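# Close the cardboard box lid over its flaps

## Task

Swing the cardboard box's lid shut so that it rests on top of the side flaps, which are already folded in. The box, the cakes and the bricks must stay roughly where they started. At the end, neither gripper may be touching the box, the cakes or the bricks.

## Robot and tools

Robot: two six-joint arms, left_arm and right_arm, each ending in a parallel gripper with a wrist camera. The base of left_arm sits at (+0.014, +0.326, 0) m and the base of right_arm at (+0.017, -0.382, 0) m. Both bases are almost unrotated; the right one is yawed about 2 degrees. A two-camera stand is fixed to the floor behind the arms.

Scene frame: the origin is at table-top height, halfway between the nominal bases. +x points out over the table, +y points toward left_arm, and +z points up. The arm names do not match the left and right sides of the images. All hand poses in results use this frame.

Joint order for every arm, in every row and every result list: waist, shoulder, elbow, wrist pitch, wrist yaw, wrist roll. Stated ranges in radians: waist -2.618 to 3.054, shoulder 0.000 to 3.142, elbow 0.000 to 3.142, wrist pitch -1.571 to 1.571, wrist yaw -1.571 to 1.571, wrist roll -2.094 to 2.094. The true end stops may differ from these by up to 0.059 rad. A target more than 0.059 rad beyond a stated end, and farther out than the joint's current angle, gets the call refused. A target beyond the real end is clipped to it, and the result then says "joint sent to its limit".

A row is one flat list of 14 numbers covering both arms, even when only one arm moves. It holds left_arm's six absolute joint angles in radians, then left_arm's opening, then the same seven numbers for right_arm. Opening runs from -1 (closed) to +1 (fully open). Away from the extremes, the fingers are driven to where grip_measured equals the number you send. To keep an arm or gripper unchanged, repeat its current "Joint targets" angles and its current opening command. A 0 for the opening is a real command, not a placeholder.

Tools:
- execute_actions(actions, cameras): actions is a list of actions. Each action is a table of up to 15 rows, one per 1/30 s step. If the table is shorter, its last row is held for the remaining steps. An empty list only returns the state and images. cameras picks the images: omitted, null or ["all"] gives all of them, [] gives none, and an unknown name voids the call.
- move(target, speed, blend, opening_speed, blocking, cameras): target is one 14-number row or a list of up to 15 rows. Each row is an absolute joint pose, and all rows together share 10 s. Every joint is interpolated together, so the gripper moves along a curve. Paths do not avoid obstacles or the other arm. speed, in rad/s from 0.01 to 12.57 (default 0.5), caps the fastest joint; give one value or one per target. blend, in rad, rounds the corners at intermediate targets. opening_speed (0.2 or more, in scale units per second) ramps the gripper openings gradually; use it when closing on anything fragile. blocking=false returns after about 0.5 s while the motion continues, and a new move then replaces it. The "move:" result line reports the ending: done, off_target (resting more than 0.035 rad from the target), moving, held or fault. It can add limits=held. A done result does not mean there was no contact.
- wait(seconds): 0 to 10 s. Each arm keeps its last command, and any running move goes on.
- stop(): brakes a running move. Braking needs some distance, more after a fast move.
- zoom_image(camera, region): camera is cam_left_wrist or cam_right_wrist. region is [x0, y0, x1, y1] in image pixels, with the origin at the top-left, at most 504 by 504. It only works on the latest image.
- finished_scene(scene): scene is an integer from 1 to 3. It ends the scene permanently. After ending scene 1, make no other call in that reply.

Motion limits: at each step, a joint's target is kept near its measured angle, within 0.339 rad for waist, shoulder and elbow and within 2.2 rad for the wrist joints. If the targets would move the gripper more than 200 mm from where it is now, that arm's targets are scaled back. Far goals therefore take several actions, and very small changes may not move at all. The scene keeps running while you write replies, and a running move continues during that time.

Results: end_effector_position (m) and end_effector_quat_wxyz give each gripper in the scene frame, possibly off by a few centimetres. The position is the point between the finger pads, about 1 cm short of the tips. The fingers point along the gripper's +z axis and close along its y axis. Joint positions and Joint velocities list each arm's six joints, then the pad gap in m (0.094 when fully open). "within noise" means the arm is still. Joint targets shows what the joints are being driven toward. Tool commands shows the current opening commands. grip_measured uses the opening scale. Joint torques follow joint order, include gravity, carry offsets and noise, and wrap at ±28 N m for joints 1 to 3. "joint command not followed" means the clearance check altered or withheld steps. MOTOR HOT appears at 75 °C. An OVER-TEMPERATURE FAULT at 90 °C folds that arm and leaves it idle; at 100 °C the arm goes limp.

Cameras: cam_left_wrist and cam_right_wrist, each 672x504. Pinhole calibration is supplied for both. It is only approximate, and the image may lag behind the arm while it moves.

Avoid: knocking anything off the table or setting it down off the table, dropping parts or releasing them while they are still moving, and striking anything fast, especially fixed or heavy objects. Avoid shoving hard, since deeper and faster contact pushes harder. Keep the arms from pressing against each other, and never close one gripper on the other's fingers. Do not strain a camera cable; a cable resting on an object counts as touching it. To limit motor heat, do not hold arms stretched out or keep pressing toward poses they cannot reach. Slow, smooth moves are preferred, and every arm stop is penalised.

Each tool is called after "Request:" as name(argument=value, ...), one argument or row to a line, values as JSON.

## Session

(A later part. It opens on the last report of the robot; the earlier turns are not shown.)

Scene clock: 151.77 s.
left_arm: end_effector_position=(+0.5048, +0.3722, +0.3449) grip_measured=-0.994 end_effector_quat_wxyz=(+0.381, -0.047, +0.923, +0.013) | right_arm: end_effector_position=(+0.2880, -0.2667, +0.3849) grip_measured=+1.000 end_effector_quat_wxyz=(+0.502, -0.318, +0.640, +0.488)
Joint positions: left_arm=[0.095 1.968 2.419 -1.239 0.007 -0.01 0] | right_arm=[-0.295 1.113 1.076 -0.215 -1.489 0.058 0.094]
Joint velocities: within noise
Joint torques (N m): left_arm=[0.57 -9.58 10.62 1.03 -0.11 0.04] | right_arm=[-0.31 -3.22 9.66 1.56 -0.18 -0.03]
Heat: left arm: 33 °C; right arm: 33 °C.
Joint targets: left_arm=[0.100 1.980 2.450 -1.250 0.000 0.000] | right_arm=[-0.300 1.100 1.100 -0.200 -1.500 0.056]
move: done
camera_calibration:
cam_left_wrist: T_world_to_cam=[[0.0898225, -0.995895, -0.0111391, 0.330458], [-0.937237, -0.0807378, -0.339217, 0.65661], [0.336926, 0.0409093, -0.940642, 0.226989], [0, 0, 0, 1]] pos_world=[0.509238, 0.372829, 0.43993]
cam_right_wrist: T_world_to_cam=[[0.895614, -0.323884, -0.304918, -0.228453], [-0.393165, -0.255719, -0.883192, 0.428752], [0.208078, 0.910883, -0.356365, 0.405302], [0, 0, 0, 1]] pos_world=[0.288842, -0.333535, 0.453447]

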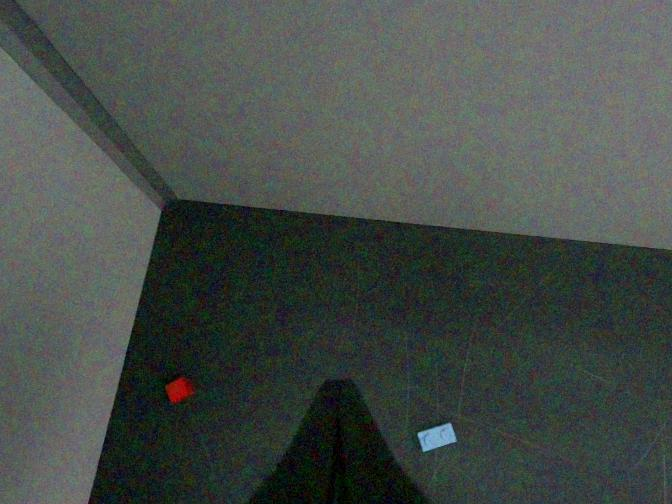

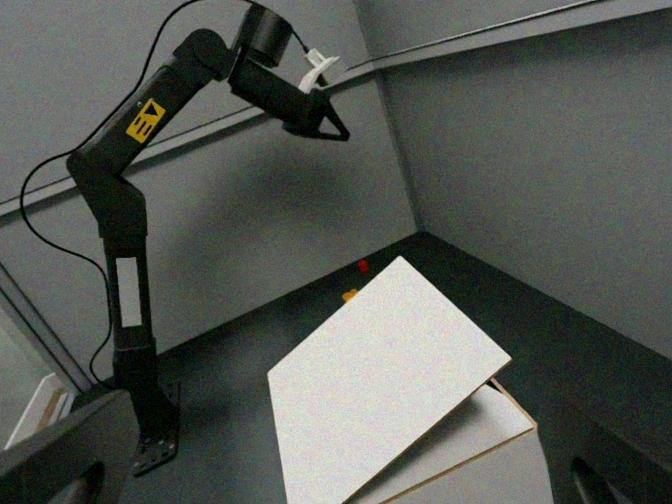

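Request:
move(
  target=[-0.77, 1.98, 2.45, -1.25, 0, 0, -1, -0.3, 1.1, 1.1, -0.2, -1.5, 0.056, 1],
  speed=0.6,
)

Request:
move(
  target=[-0.77, 1.853, 2.07, -1.002, 0, 0, -1, -0.3, 1.1, 1.1, -0.2, -1.5, 0.056, 1],
  speed=0.25,
)

Scene clock: 156.23 s.
left_arm: end_effector_position=(+0.3658, -0.0187, +0.3447) grip_measured=-0.994 end_effector_quat_wxyz=(+0.351, +0.347, +0.857, -0.147) | right_arm: end_effector_position=(+0.2880, -0.2667, +0.3849) grip_measured=+1.000 end_effector_quat_wxyz=(+0.502, -0.318, +0.640, +0.488)
Joint positions: left_arm=[-0.775 1.968 2.419 -1.24 0.003 -0.009 0] | right_arm=[-0.295 1.113 1.076 -0.215 -1.489 0.058 0.094]
Joint velocities: within noise
Joint torques (N m): left_arm=[0.4 -9.26 10.61 0.99 0 0.11] | right_arm=[-0.38 -3.28 9.48 1.51 -0.18 0.03]
Heat: left arm: 32 °C; right arm: 33 °C.
Joint targets: left_arm=[-0.770 1.980 2.450 -1.250 0.000 0.000] | right_arm=[-0.300 1.100 1.100 -0.200 -1.500 0.056]
move: done
camera_calibration:
cam_left_wrist: T_world_to_cam=[[-0.701626, -0.712384, -0.0151786, 0.249836], [-0.666902, 0.664035, -0.338083, 0.40945], [0.250924, -0.227085, -0.940994, 0.316163], [0, 0, 0, 1]] pos_world=[0.369021, -0.0221136, 0.439728]
cam_right_wrist: T_world_to_cam=[[0.895614, -0.323884, -0.304918, -0.228453], [-0.393165, -0.255719, -0.883192, 0.428752], [0.208078, 0.910883, -0.356365, 0.405302], [0, 0, 0, 1]] pos_world=[0.288842, -0.333535, 0.453447]

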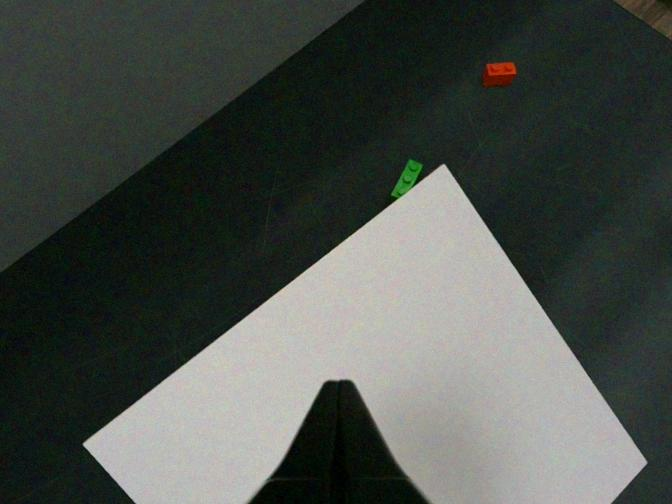

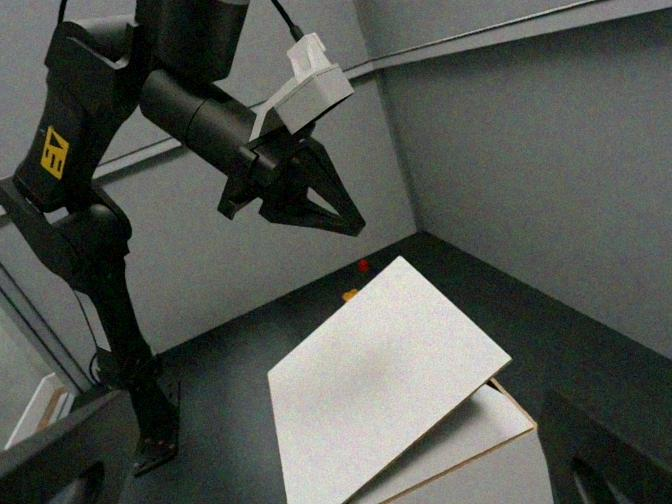

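Scene clock: 158.40 s.
left_arm: end_effector_position=(+0.3727, -0.0255, +0.2934) grip_measured=-0.994 end_effector_quat_wxyz=(+0.339, +0.349, +0.862, -0.142) | right_arm: end_effector_position=(+0.2880, -0.2667, +0.3849) grip_measured=+1.000 end_effector_quat_wxyz=(+0.502, -0.318, +0.640, +0.488)
Joint positions: left_arm=[-0.775 1.89 2.088 -1.016 0.003 -0.009 0] | right_arm=[-0.295 1.113 1.076 -0.215 -1.489 0.058 0.094]
Joint velocities: within noise
Joint torques (N m): left_arm=[0.32 -13.83 6.74 1.24 -0.06 0.09] | right_arm=[-0.29 -3.21 9.51 1.55 -0.15 0.01]
Heat: left arm: 32 °C; right arm: 33 °C.
Joint targets: left_arm=[-0.770 1.853 2.070 -1.002 0.000 0.000] | right_arm=[-0.300 1.100 1.100 -0.200 -1.500 0.056]
move: off_target (left_arm); left_arm: the shoulder is farthest, 0.037 rad from its target
camera_calibration:
cam_left_wrist: T_world_to_cam=[[-0.701944, -0.712072, -0.0150933, 0.249199], [-0.673341, 0.670373, -0.31179, 0.396019], [0.232135, -0.208696, -0.950031, 0.274744], [0, 0, 0, 1]] pos_world=[0.377802, -0.0306949, 0.388251]
cam_right_wrist: T_world_to_cam=[[0.895614, -0.323884, -0.304918, -0.228453], [-0.393165, -0.255719, -0.883192, 0.428752], [0.208078, 0.910883, -0.356365, 0.405302], [0, 0, 0, 1]] pos_world=[0.288842, -0.333535, 0.453447]

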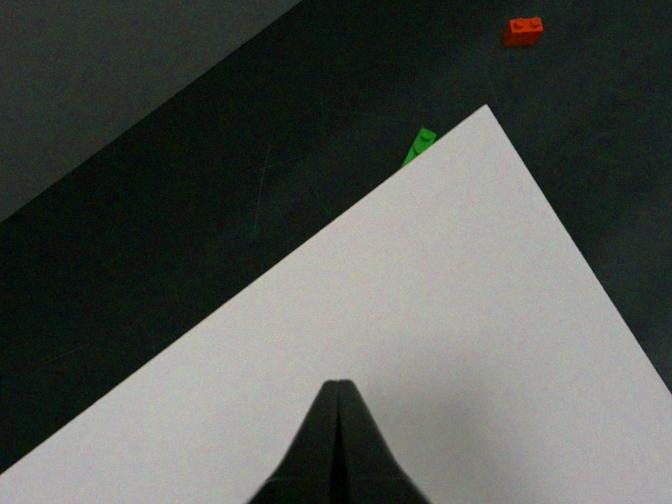

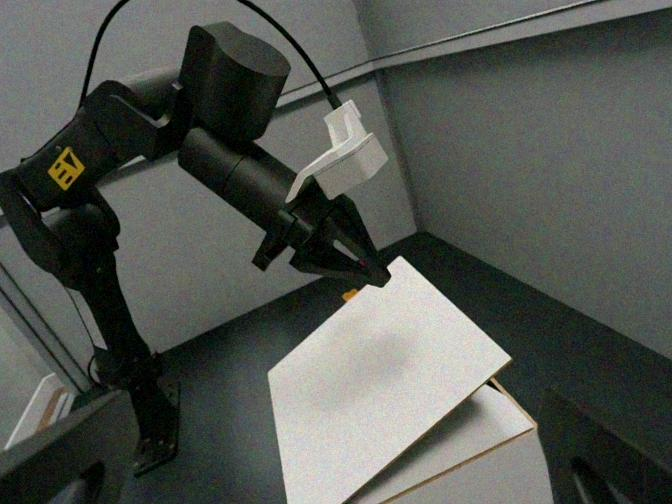

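Push down slowly.

Request:
move(
  target=[
    [-0.77, 1.777, 1.763, -0.771, 0, 0, -1, -0.3, 1.1, 1.1, -0.2, -1.5, 0.056, 1],
    [-0.77, 1.76, 1.6, -0.63, 0, 0, -1, -0.3, 1.1, 1.1, -0.2, -1.5, 0.056, 1],
  ],
  speed=0.2,
  blend=0.03,
)

Scene clock: 163.13 s.
left_arm: end_effector_position=(+0.3717, -0.0246, +0.2074) grip_measured=-0.994 end_effector_quat_wxyz=(+0.337, +0.349, +0.863, -0.141) | right_arm: end_effector_position=(+0.2880, -0.2667, +0.3849) grip_measured=+1.000 end_effector_quat_wxyz=(+0.502, -0.318, +0.640, +0.488)
Joint positions: left_arm=[-0.775 1.797 1.618 -0.645 0.003 -0.009 0] | right_arm=[-0.295 1.113 1.076 -0.215 -1.489 0.058 0.094]
Joint velocities: within noise
Joint torques (N m): left_arm=[0.09 -13.72 7.47 1.25 -0.01 0.05] | right_arm=[-0.61 -3.17 9.57 1.57 -0.13 0]
Heat: left arm: 31 °C; right arm: 34 °C.
Joint targets: left_arm=[-0.770 1.760 1.600 -0.630 0.000 0.000] | right_arm=[-0.300 1.100 1.100 -0.200 -1.500 0.056]
move: off_target (left_arm); left_arm: the shoulder is farthest, 0.037 rad from its target
camera_calibration:
cam_left_wrist: T_world_to_cam=[[-0.702009, -0.712007, -0.0151365, 0.247875], [-0.674674, 0.671705, -0.305987, 0.367251], [0.228032, -0.204594, -0.951915, 0.195532], [0, 0, 0, 1]] pos_world=[0.377198, -0.0301908, 0.302256]
cam_right_wrist: T_world_to_cam=[[0.895732, -0.323861, -0.304597, -0.228595], [-0.392855, -0.255787, -0.883311, 0.428782], [0.208158, 0.910872, -0.356347, 0.405303], [0, 0, 0, 1]] pos_world=[0.288842, -0.333535, 0.453547]

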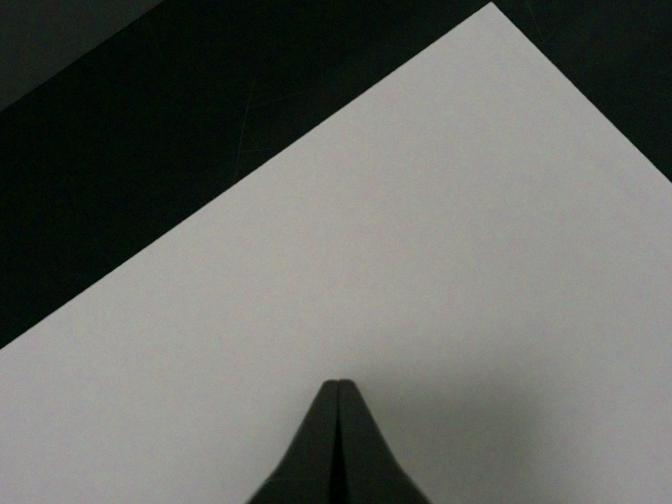

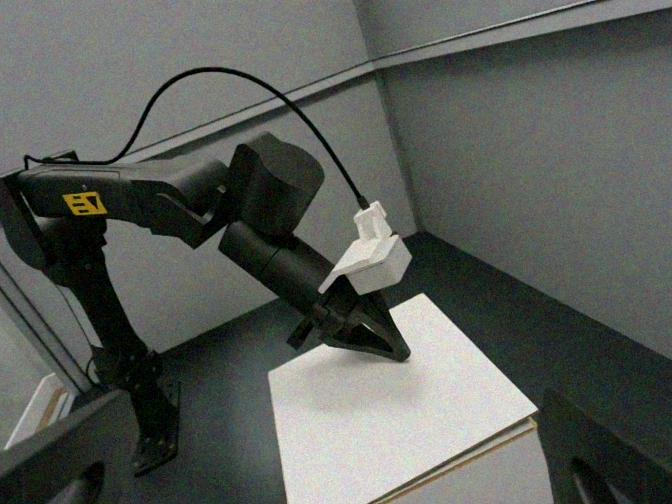

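Request:
move(
  target=[-0.77, 1.755, 1.51, -0.55, 0, 0, -1, -0.3, 1.1, 1.1, -0.2, -1.5, 0.056, 1],
  speed=0.1,
)

Request:
move(
  target=[-0.77, 1.755, 1.45, -0.5, 0, 0, -1, -0.3, 1.1, 1.1, -0.2, -1.5, 0.056, 1],
  speed=0.1,
)

Scene clock: 167.20 s.
left_arm: end_effector_position=(+0.3717, -0.0245, +0.1962) grip_measured=-0.994 end_effector_quat_wxyz=(+0.347, +0.347, +0.859, -0.145) | right_arm: end_effector_position=(+0.2880, -0.2667, +0.3849) grip_measured=+1.000 end_effector_quat_wxyz=(+0.502, -0.318, +0.640, +0.488)
Joint positions: left_arm=[-0.775 1.778 1.534 -0.556 0.003 -0.009 0] | right_arm=[-0.295 1.113 1.076 -0.215 -1.489 0.058 0.094]
Joint velocities: within noise
Joint torques (N m): left_arm=[0.55 -12.22 6.79 1.13 -0.04 0] | right_arm=[-0.29 -3.22 9.48 1.58 -0.19 -0.03]
Heat: left arm: 30 °C; right arm: 34 °C.
Joint targets: left_arm=[-0.770 1.755 1.510 -0.550 0.000 0.000] | right_arm=[-0.300 1.100 1.100 -0.200 -1.500 0.056]
move: done
camera_calibration:
cam_left_wrist: T_world_to_cam=[[-0.701767, -0.712246, -0.0151193, 0.247623], [-0.669236, 0.666368, -0.328749, 0.366048], [0.244226, -0.220587, -0.944296, 0.177015], [0, 0, 0, 1]] pos_world=[0.375514, -0.0285069, 0.291236]
cam_right_wrist: T_world_to_cam=[[0.895732, -0.323861, -0.304597, -0.228595], [-0.392855, -0.255787, -0.883311, 0.428782], [0.208158, 0.910872, -0.356347, 0.405303], [0, 0, 0, 1]] pos_world=[0.288842, -0.333535, 0.453547]

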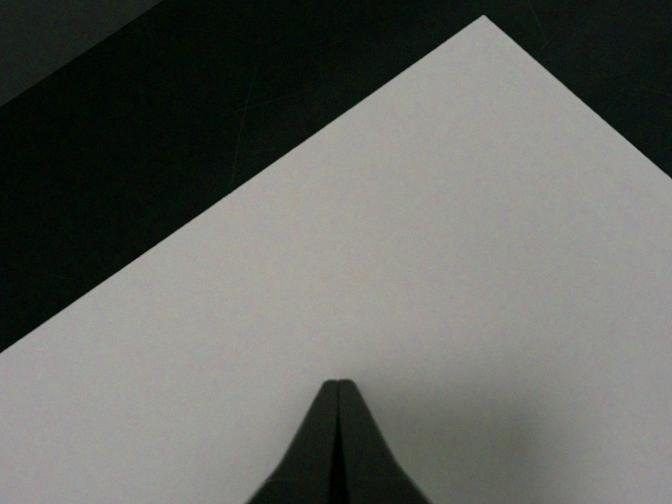

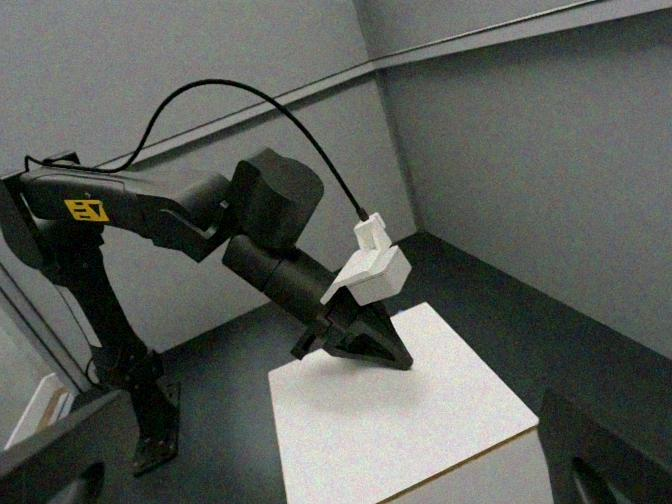

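Scene clock: 168.23 s.
left_arm: end_effector_position=(+0.3727, -0.0255, +0.1952) grip_measured=-0.994 end_effector_quat_wxyz=(+0.362, +0.345, +0.853, -0.151) | right_arm: end_effector_position=(+0.2880, -0.2667, +0.3849) grip_measured=+1.000 end_effector_quat_wxyz=(+0.502, -0.318, +0.640, +0.488)
Joint positions: left_arm=[-0.775 1.76 1.482 -0.486 0.003 -0.009 0] | right_arm=[-0.295 1.113 1.076 -0.215 -1.489 0.058 0.094]
Joint velocities: within noise
Joint torques (N m): left_arm=[0.68 -10.59 6.12 1.03 0 0.06] | right_arm=[-0.4 -3.36 9.48 1.5 -0.17 0.04]
Heat: left arm: 30 °C; right arm: 34 °C.
Joint targets: left_arm=[-0.770 1.755 1.450 -0.500 0.000 0.000] | right_arm=[-0.300 1.100 1.100 -0.200 -1.500 0.056]
move: done
camera_calibration:
cam_left_wrist: T_world_to_cam=[[-0.701335, -0.71267, -0.015196, 0.247473], [-0.660326, 0.657558, -0.36275, 0.370203], [0.268513, -0.244375, -0.931763, 0.163405], [0, 0, 0, 1]] pos_world=[0.37414, -0.0271318, 0.290306]
cam_right_wrist: T_world_to_cam=[[0.895732, -0.323861, -0.304597, -0.228595], [-0.392855, -0.255787, -0.883311, 0.428782], [0.208158, 0.910872, -0.356347, 0.405303], [0, 0, 0, 1]] pos_world=[0.288842, -0.333535, 0.453547]

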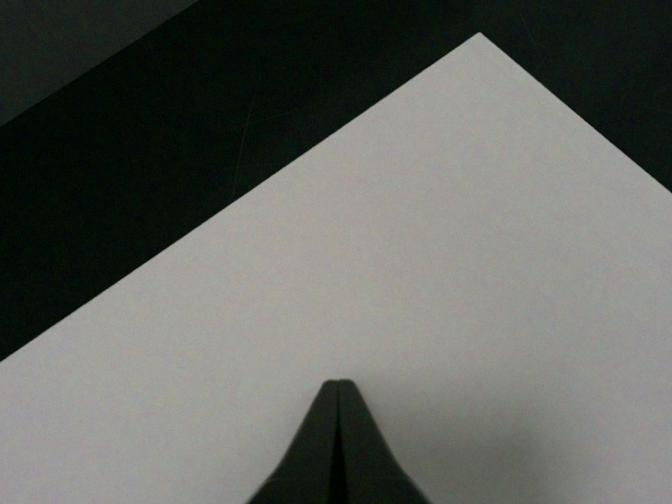

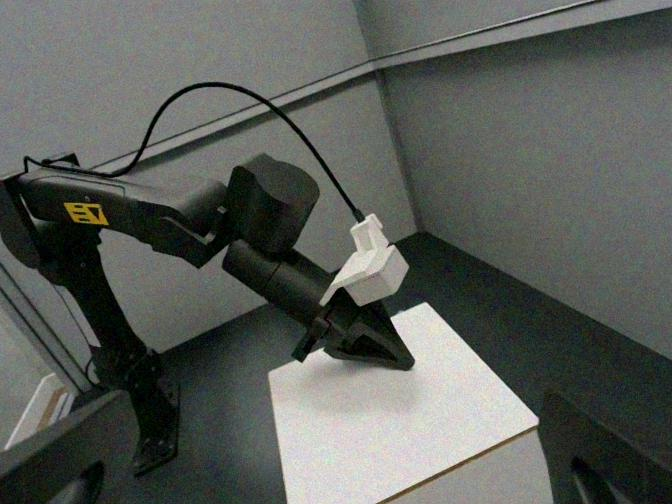

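Request:
move(
  target=[
    [-0.77, 1.777, 1.763, -0.771, 0, 0, -1, -0.3, 1.1, 1.1, -0.2, -1.5, 0.056, 1],
    [-0.77, 1.853, 2.1, -1.002, 0, 0, -1, -0.3, 1.1, 1.1, -0.2, -1.5, 0.056, 1],
    [0.0, 1.7, 1.9, -1.0, 0, 0, -1, -0.3, 1.1, 1.1, -0.2, -1.5, 0.056, 1],
  ],
  speed=0.4,
  blend=0.03,
)

Scene clock: 175.37 s.
left_arm: end_effector_position=(+0.4793, +0.3281, +0.3025) grip_measured=-0.994 end_effector_quat_wxyz=(+0.373, -0.005, +0.928, -0.001) | right_arm: end_effector_position=(+0.2880, -0.2667, +0.3849) grip_measured=+1.000 end_effector_quat_wxyz=(+0.502, -0.318, +0.640, +0.488)
Joint positions: left_arm=[0.003 1.733 1.919 -0.993 0 -0.009 0] | right_arm=[-0.295 1.113 1.076 -0.215 -1.489 0.058 0.094]
Joint velocities: within noise
Joint torques (N m): left_arm=[0.05 -11.92 6.82 1 0.04 0.02] | right_arm=[-0.38 -3.25 9.39 1.55 -0.16 -0.03]
Heat: left arm: 30 °C; right arm: 34 °C.
Joint targets: left_arm=[0.000 1.700 1.900 -1.000 0.000 0.000] | right_arm=[-0.300 1.100 1.100 -0.200 -1.500 0.056]
move: done
camera_calibration:
cam_left_wrist: T_world_to_cam=[[0.00157609, -0.999844, -0.0175887, 0.333879], [-0.946645, 0.00417665, -0.322252, 0.586356], [0.322275, 0.0171582, -0.946491, 0.214068], [0, 0, 0, 1]] pos_world=[0.485556, 0.327705, 0.39744]
cam_right_wrist: T_world_to_cam=[[0.895732, -0.323861, -0.304597, -0.228595], [-0.392855, -0.255787, -0.883311, 0.428782], [0.208158, 0.910872, -0.356347, 0.405303], [0, 0, 0, 1]] pos_world=[0.288842, -0.333535, 0.453547]

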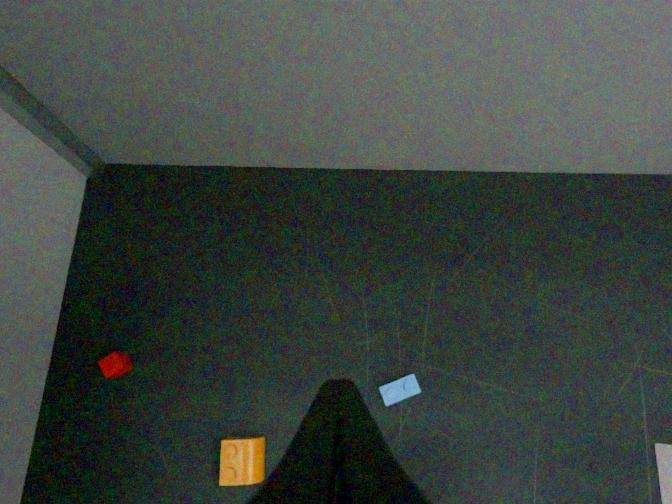

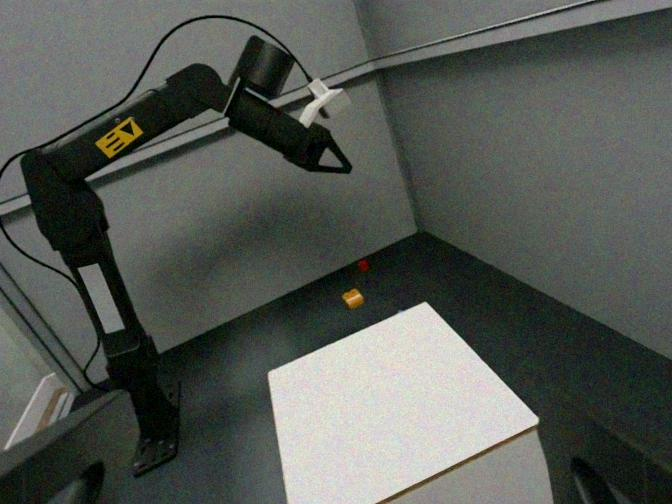

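Request:
finished_scene(
  scene=1,
)

The scene is finished: the task was done.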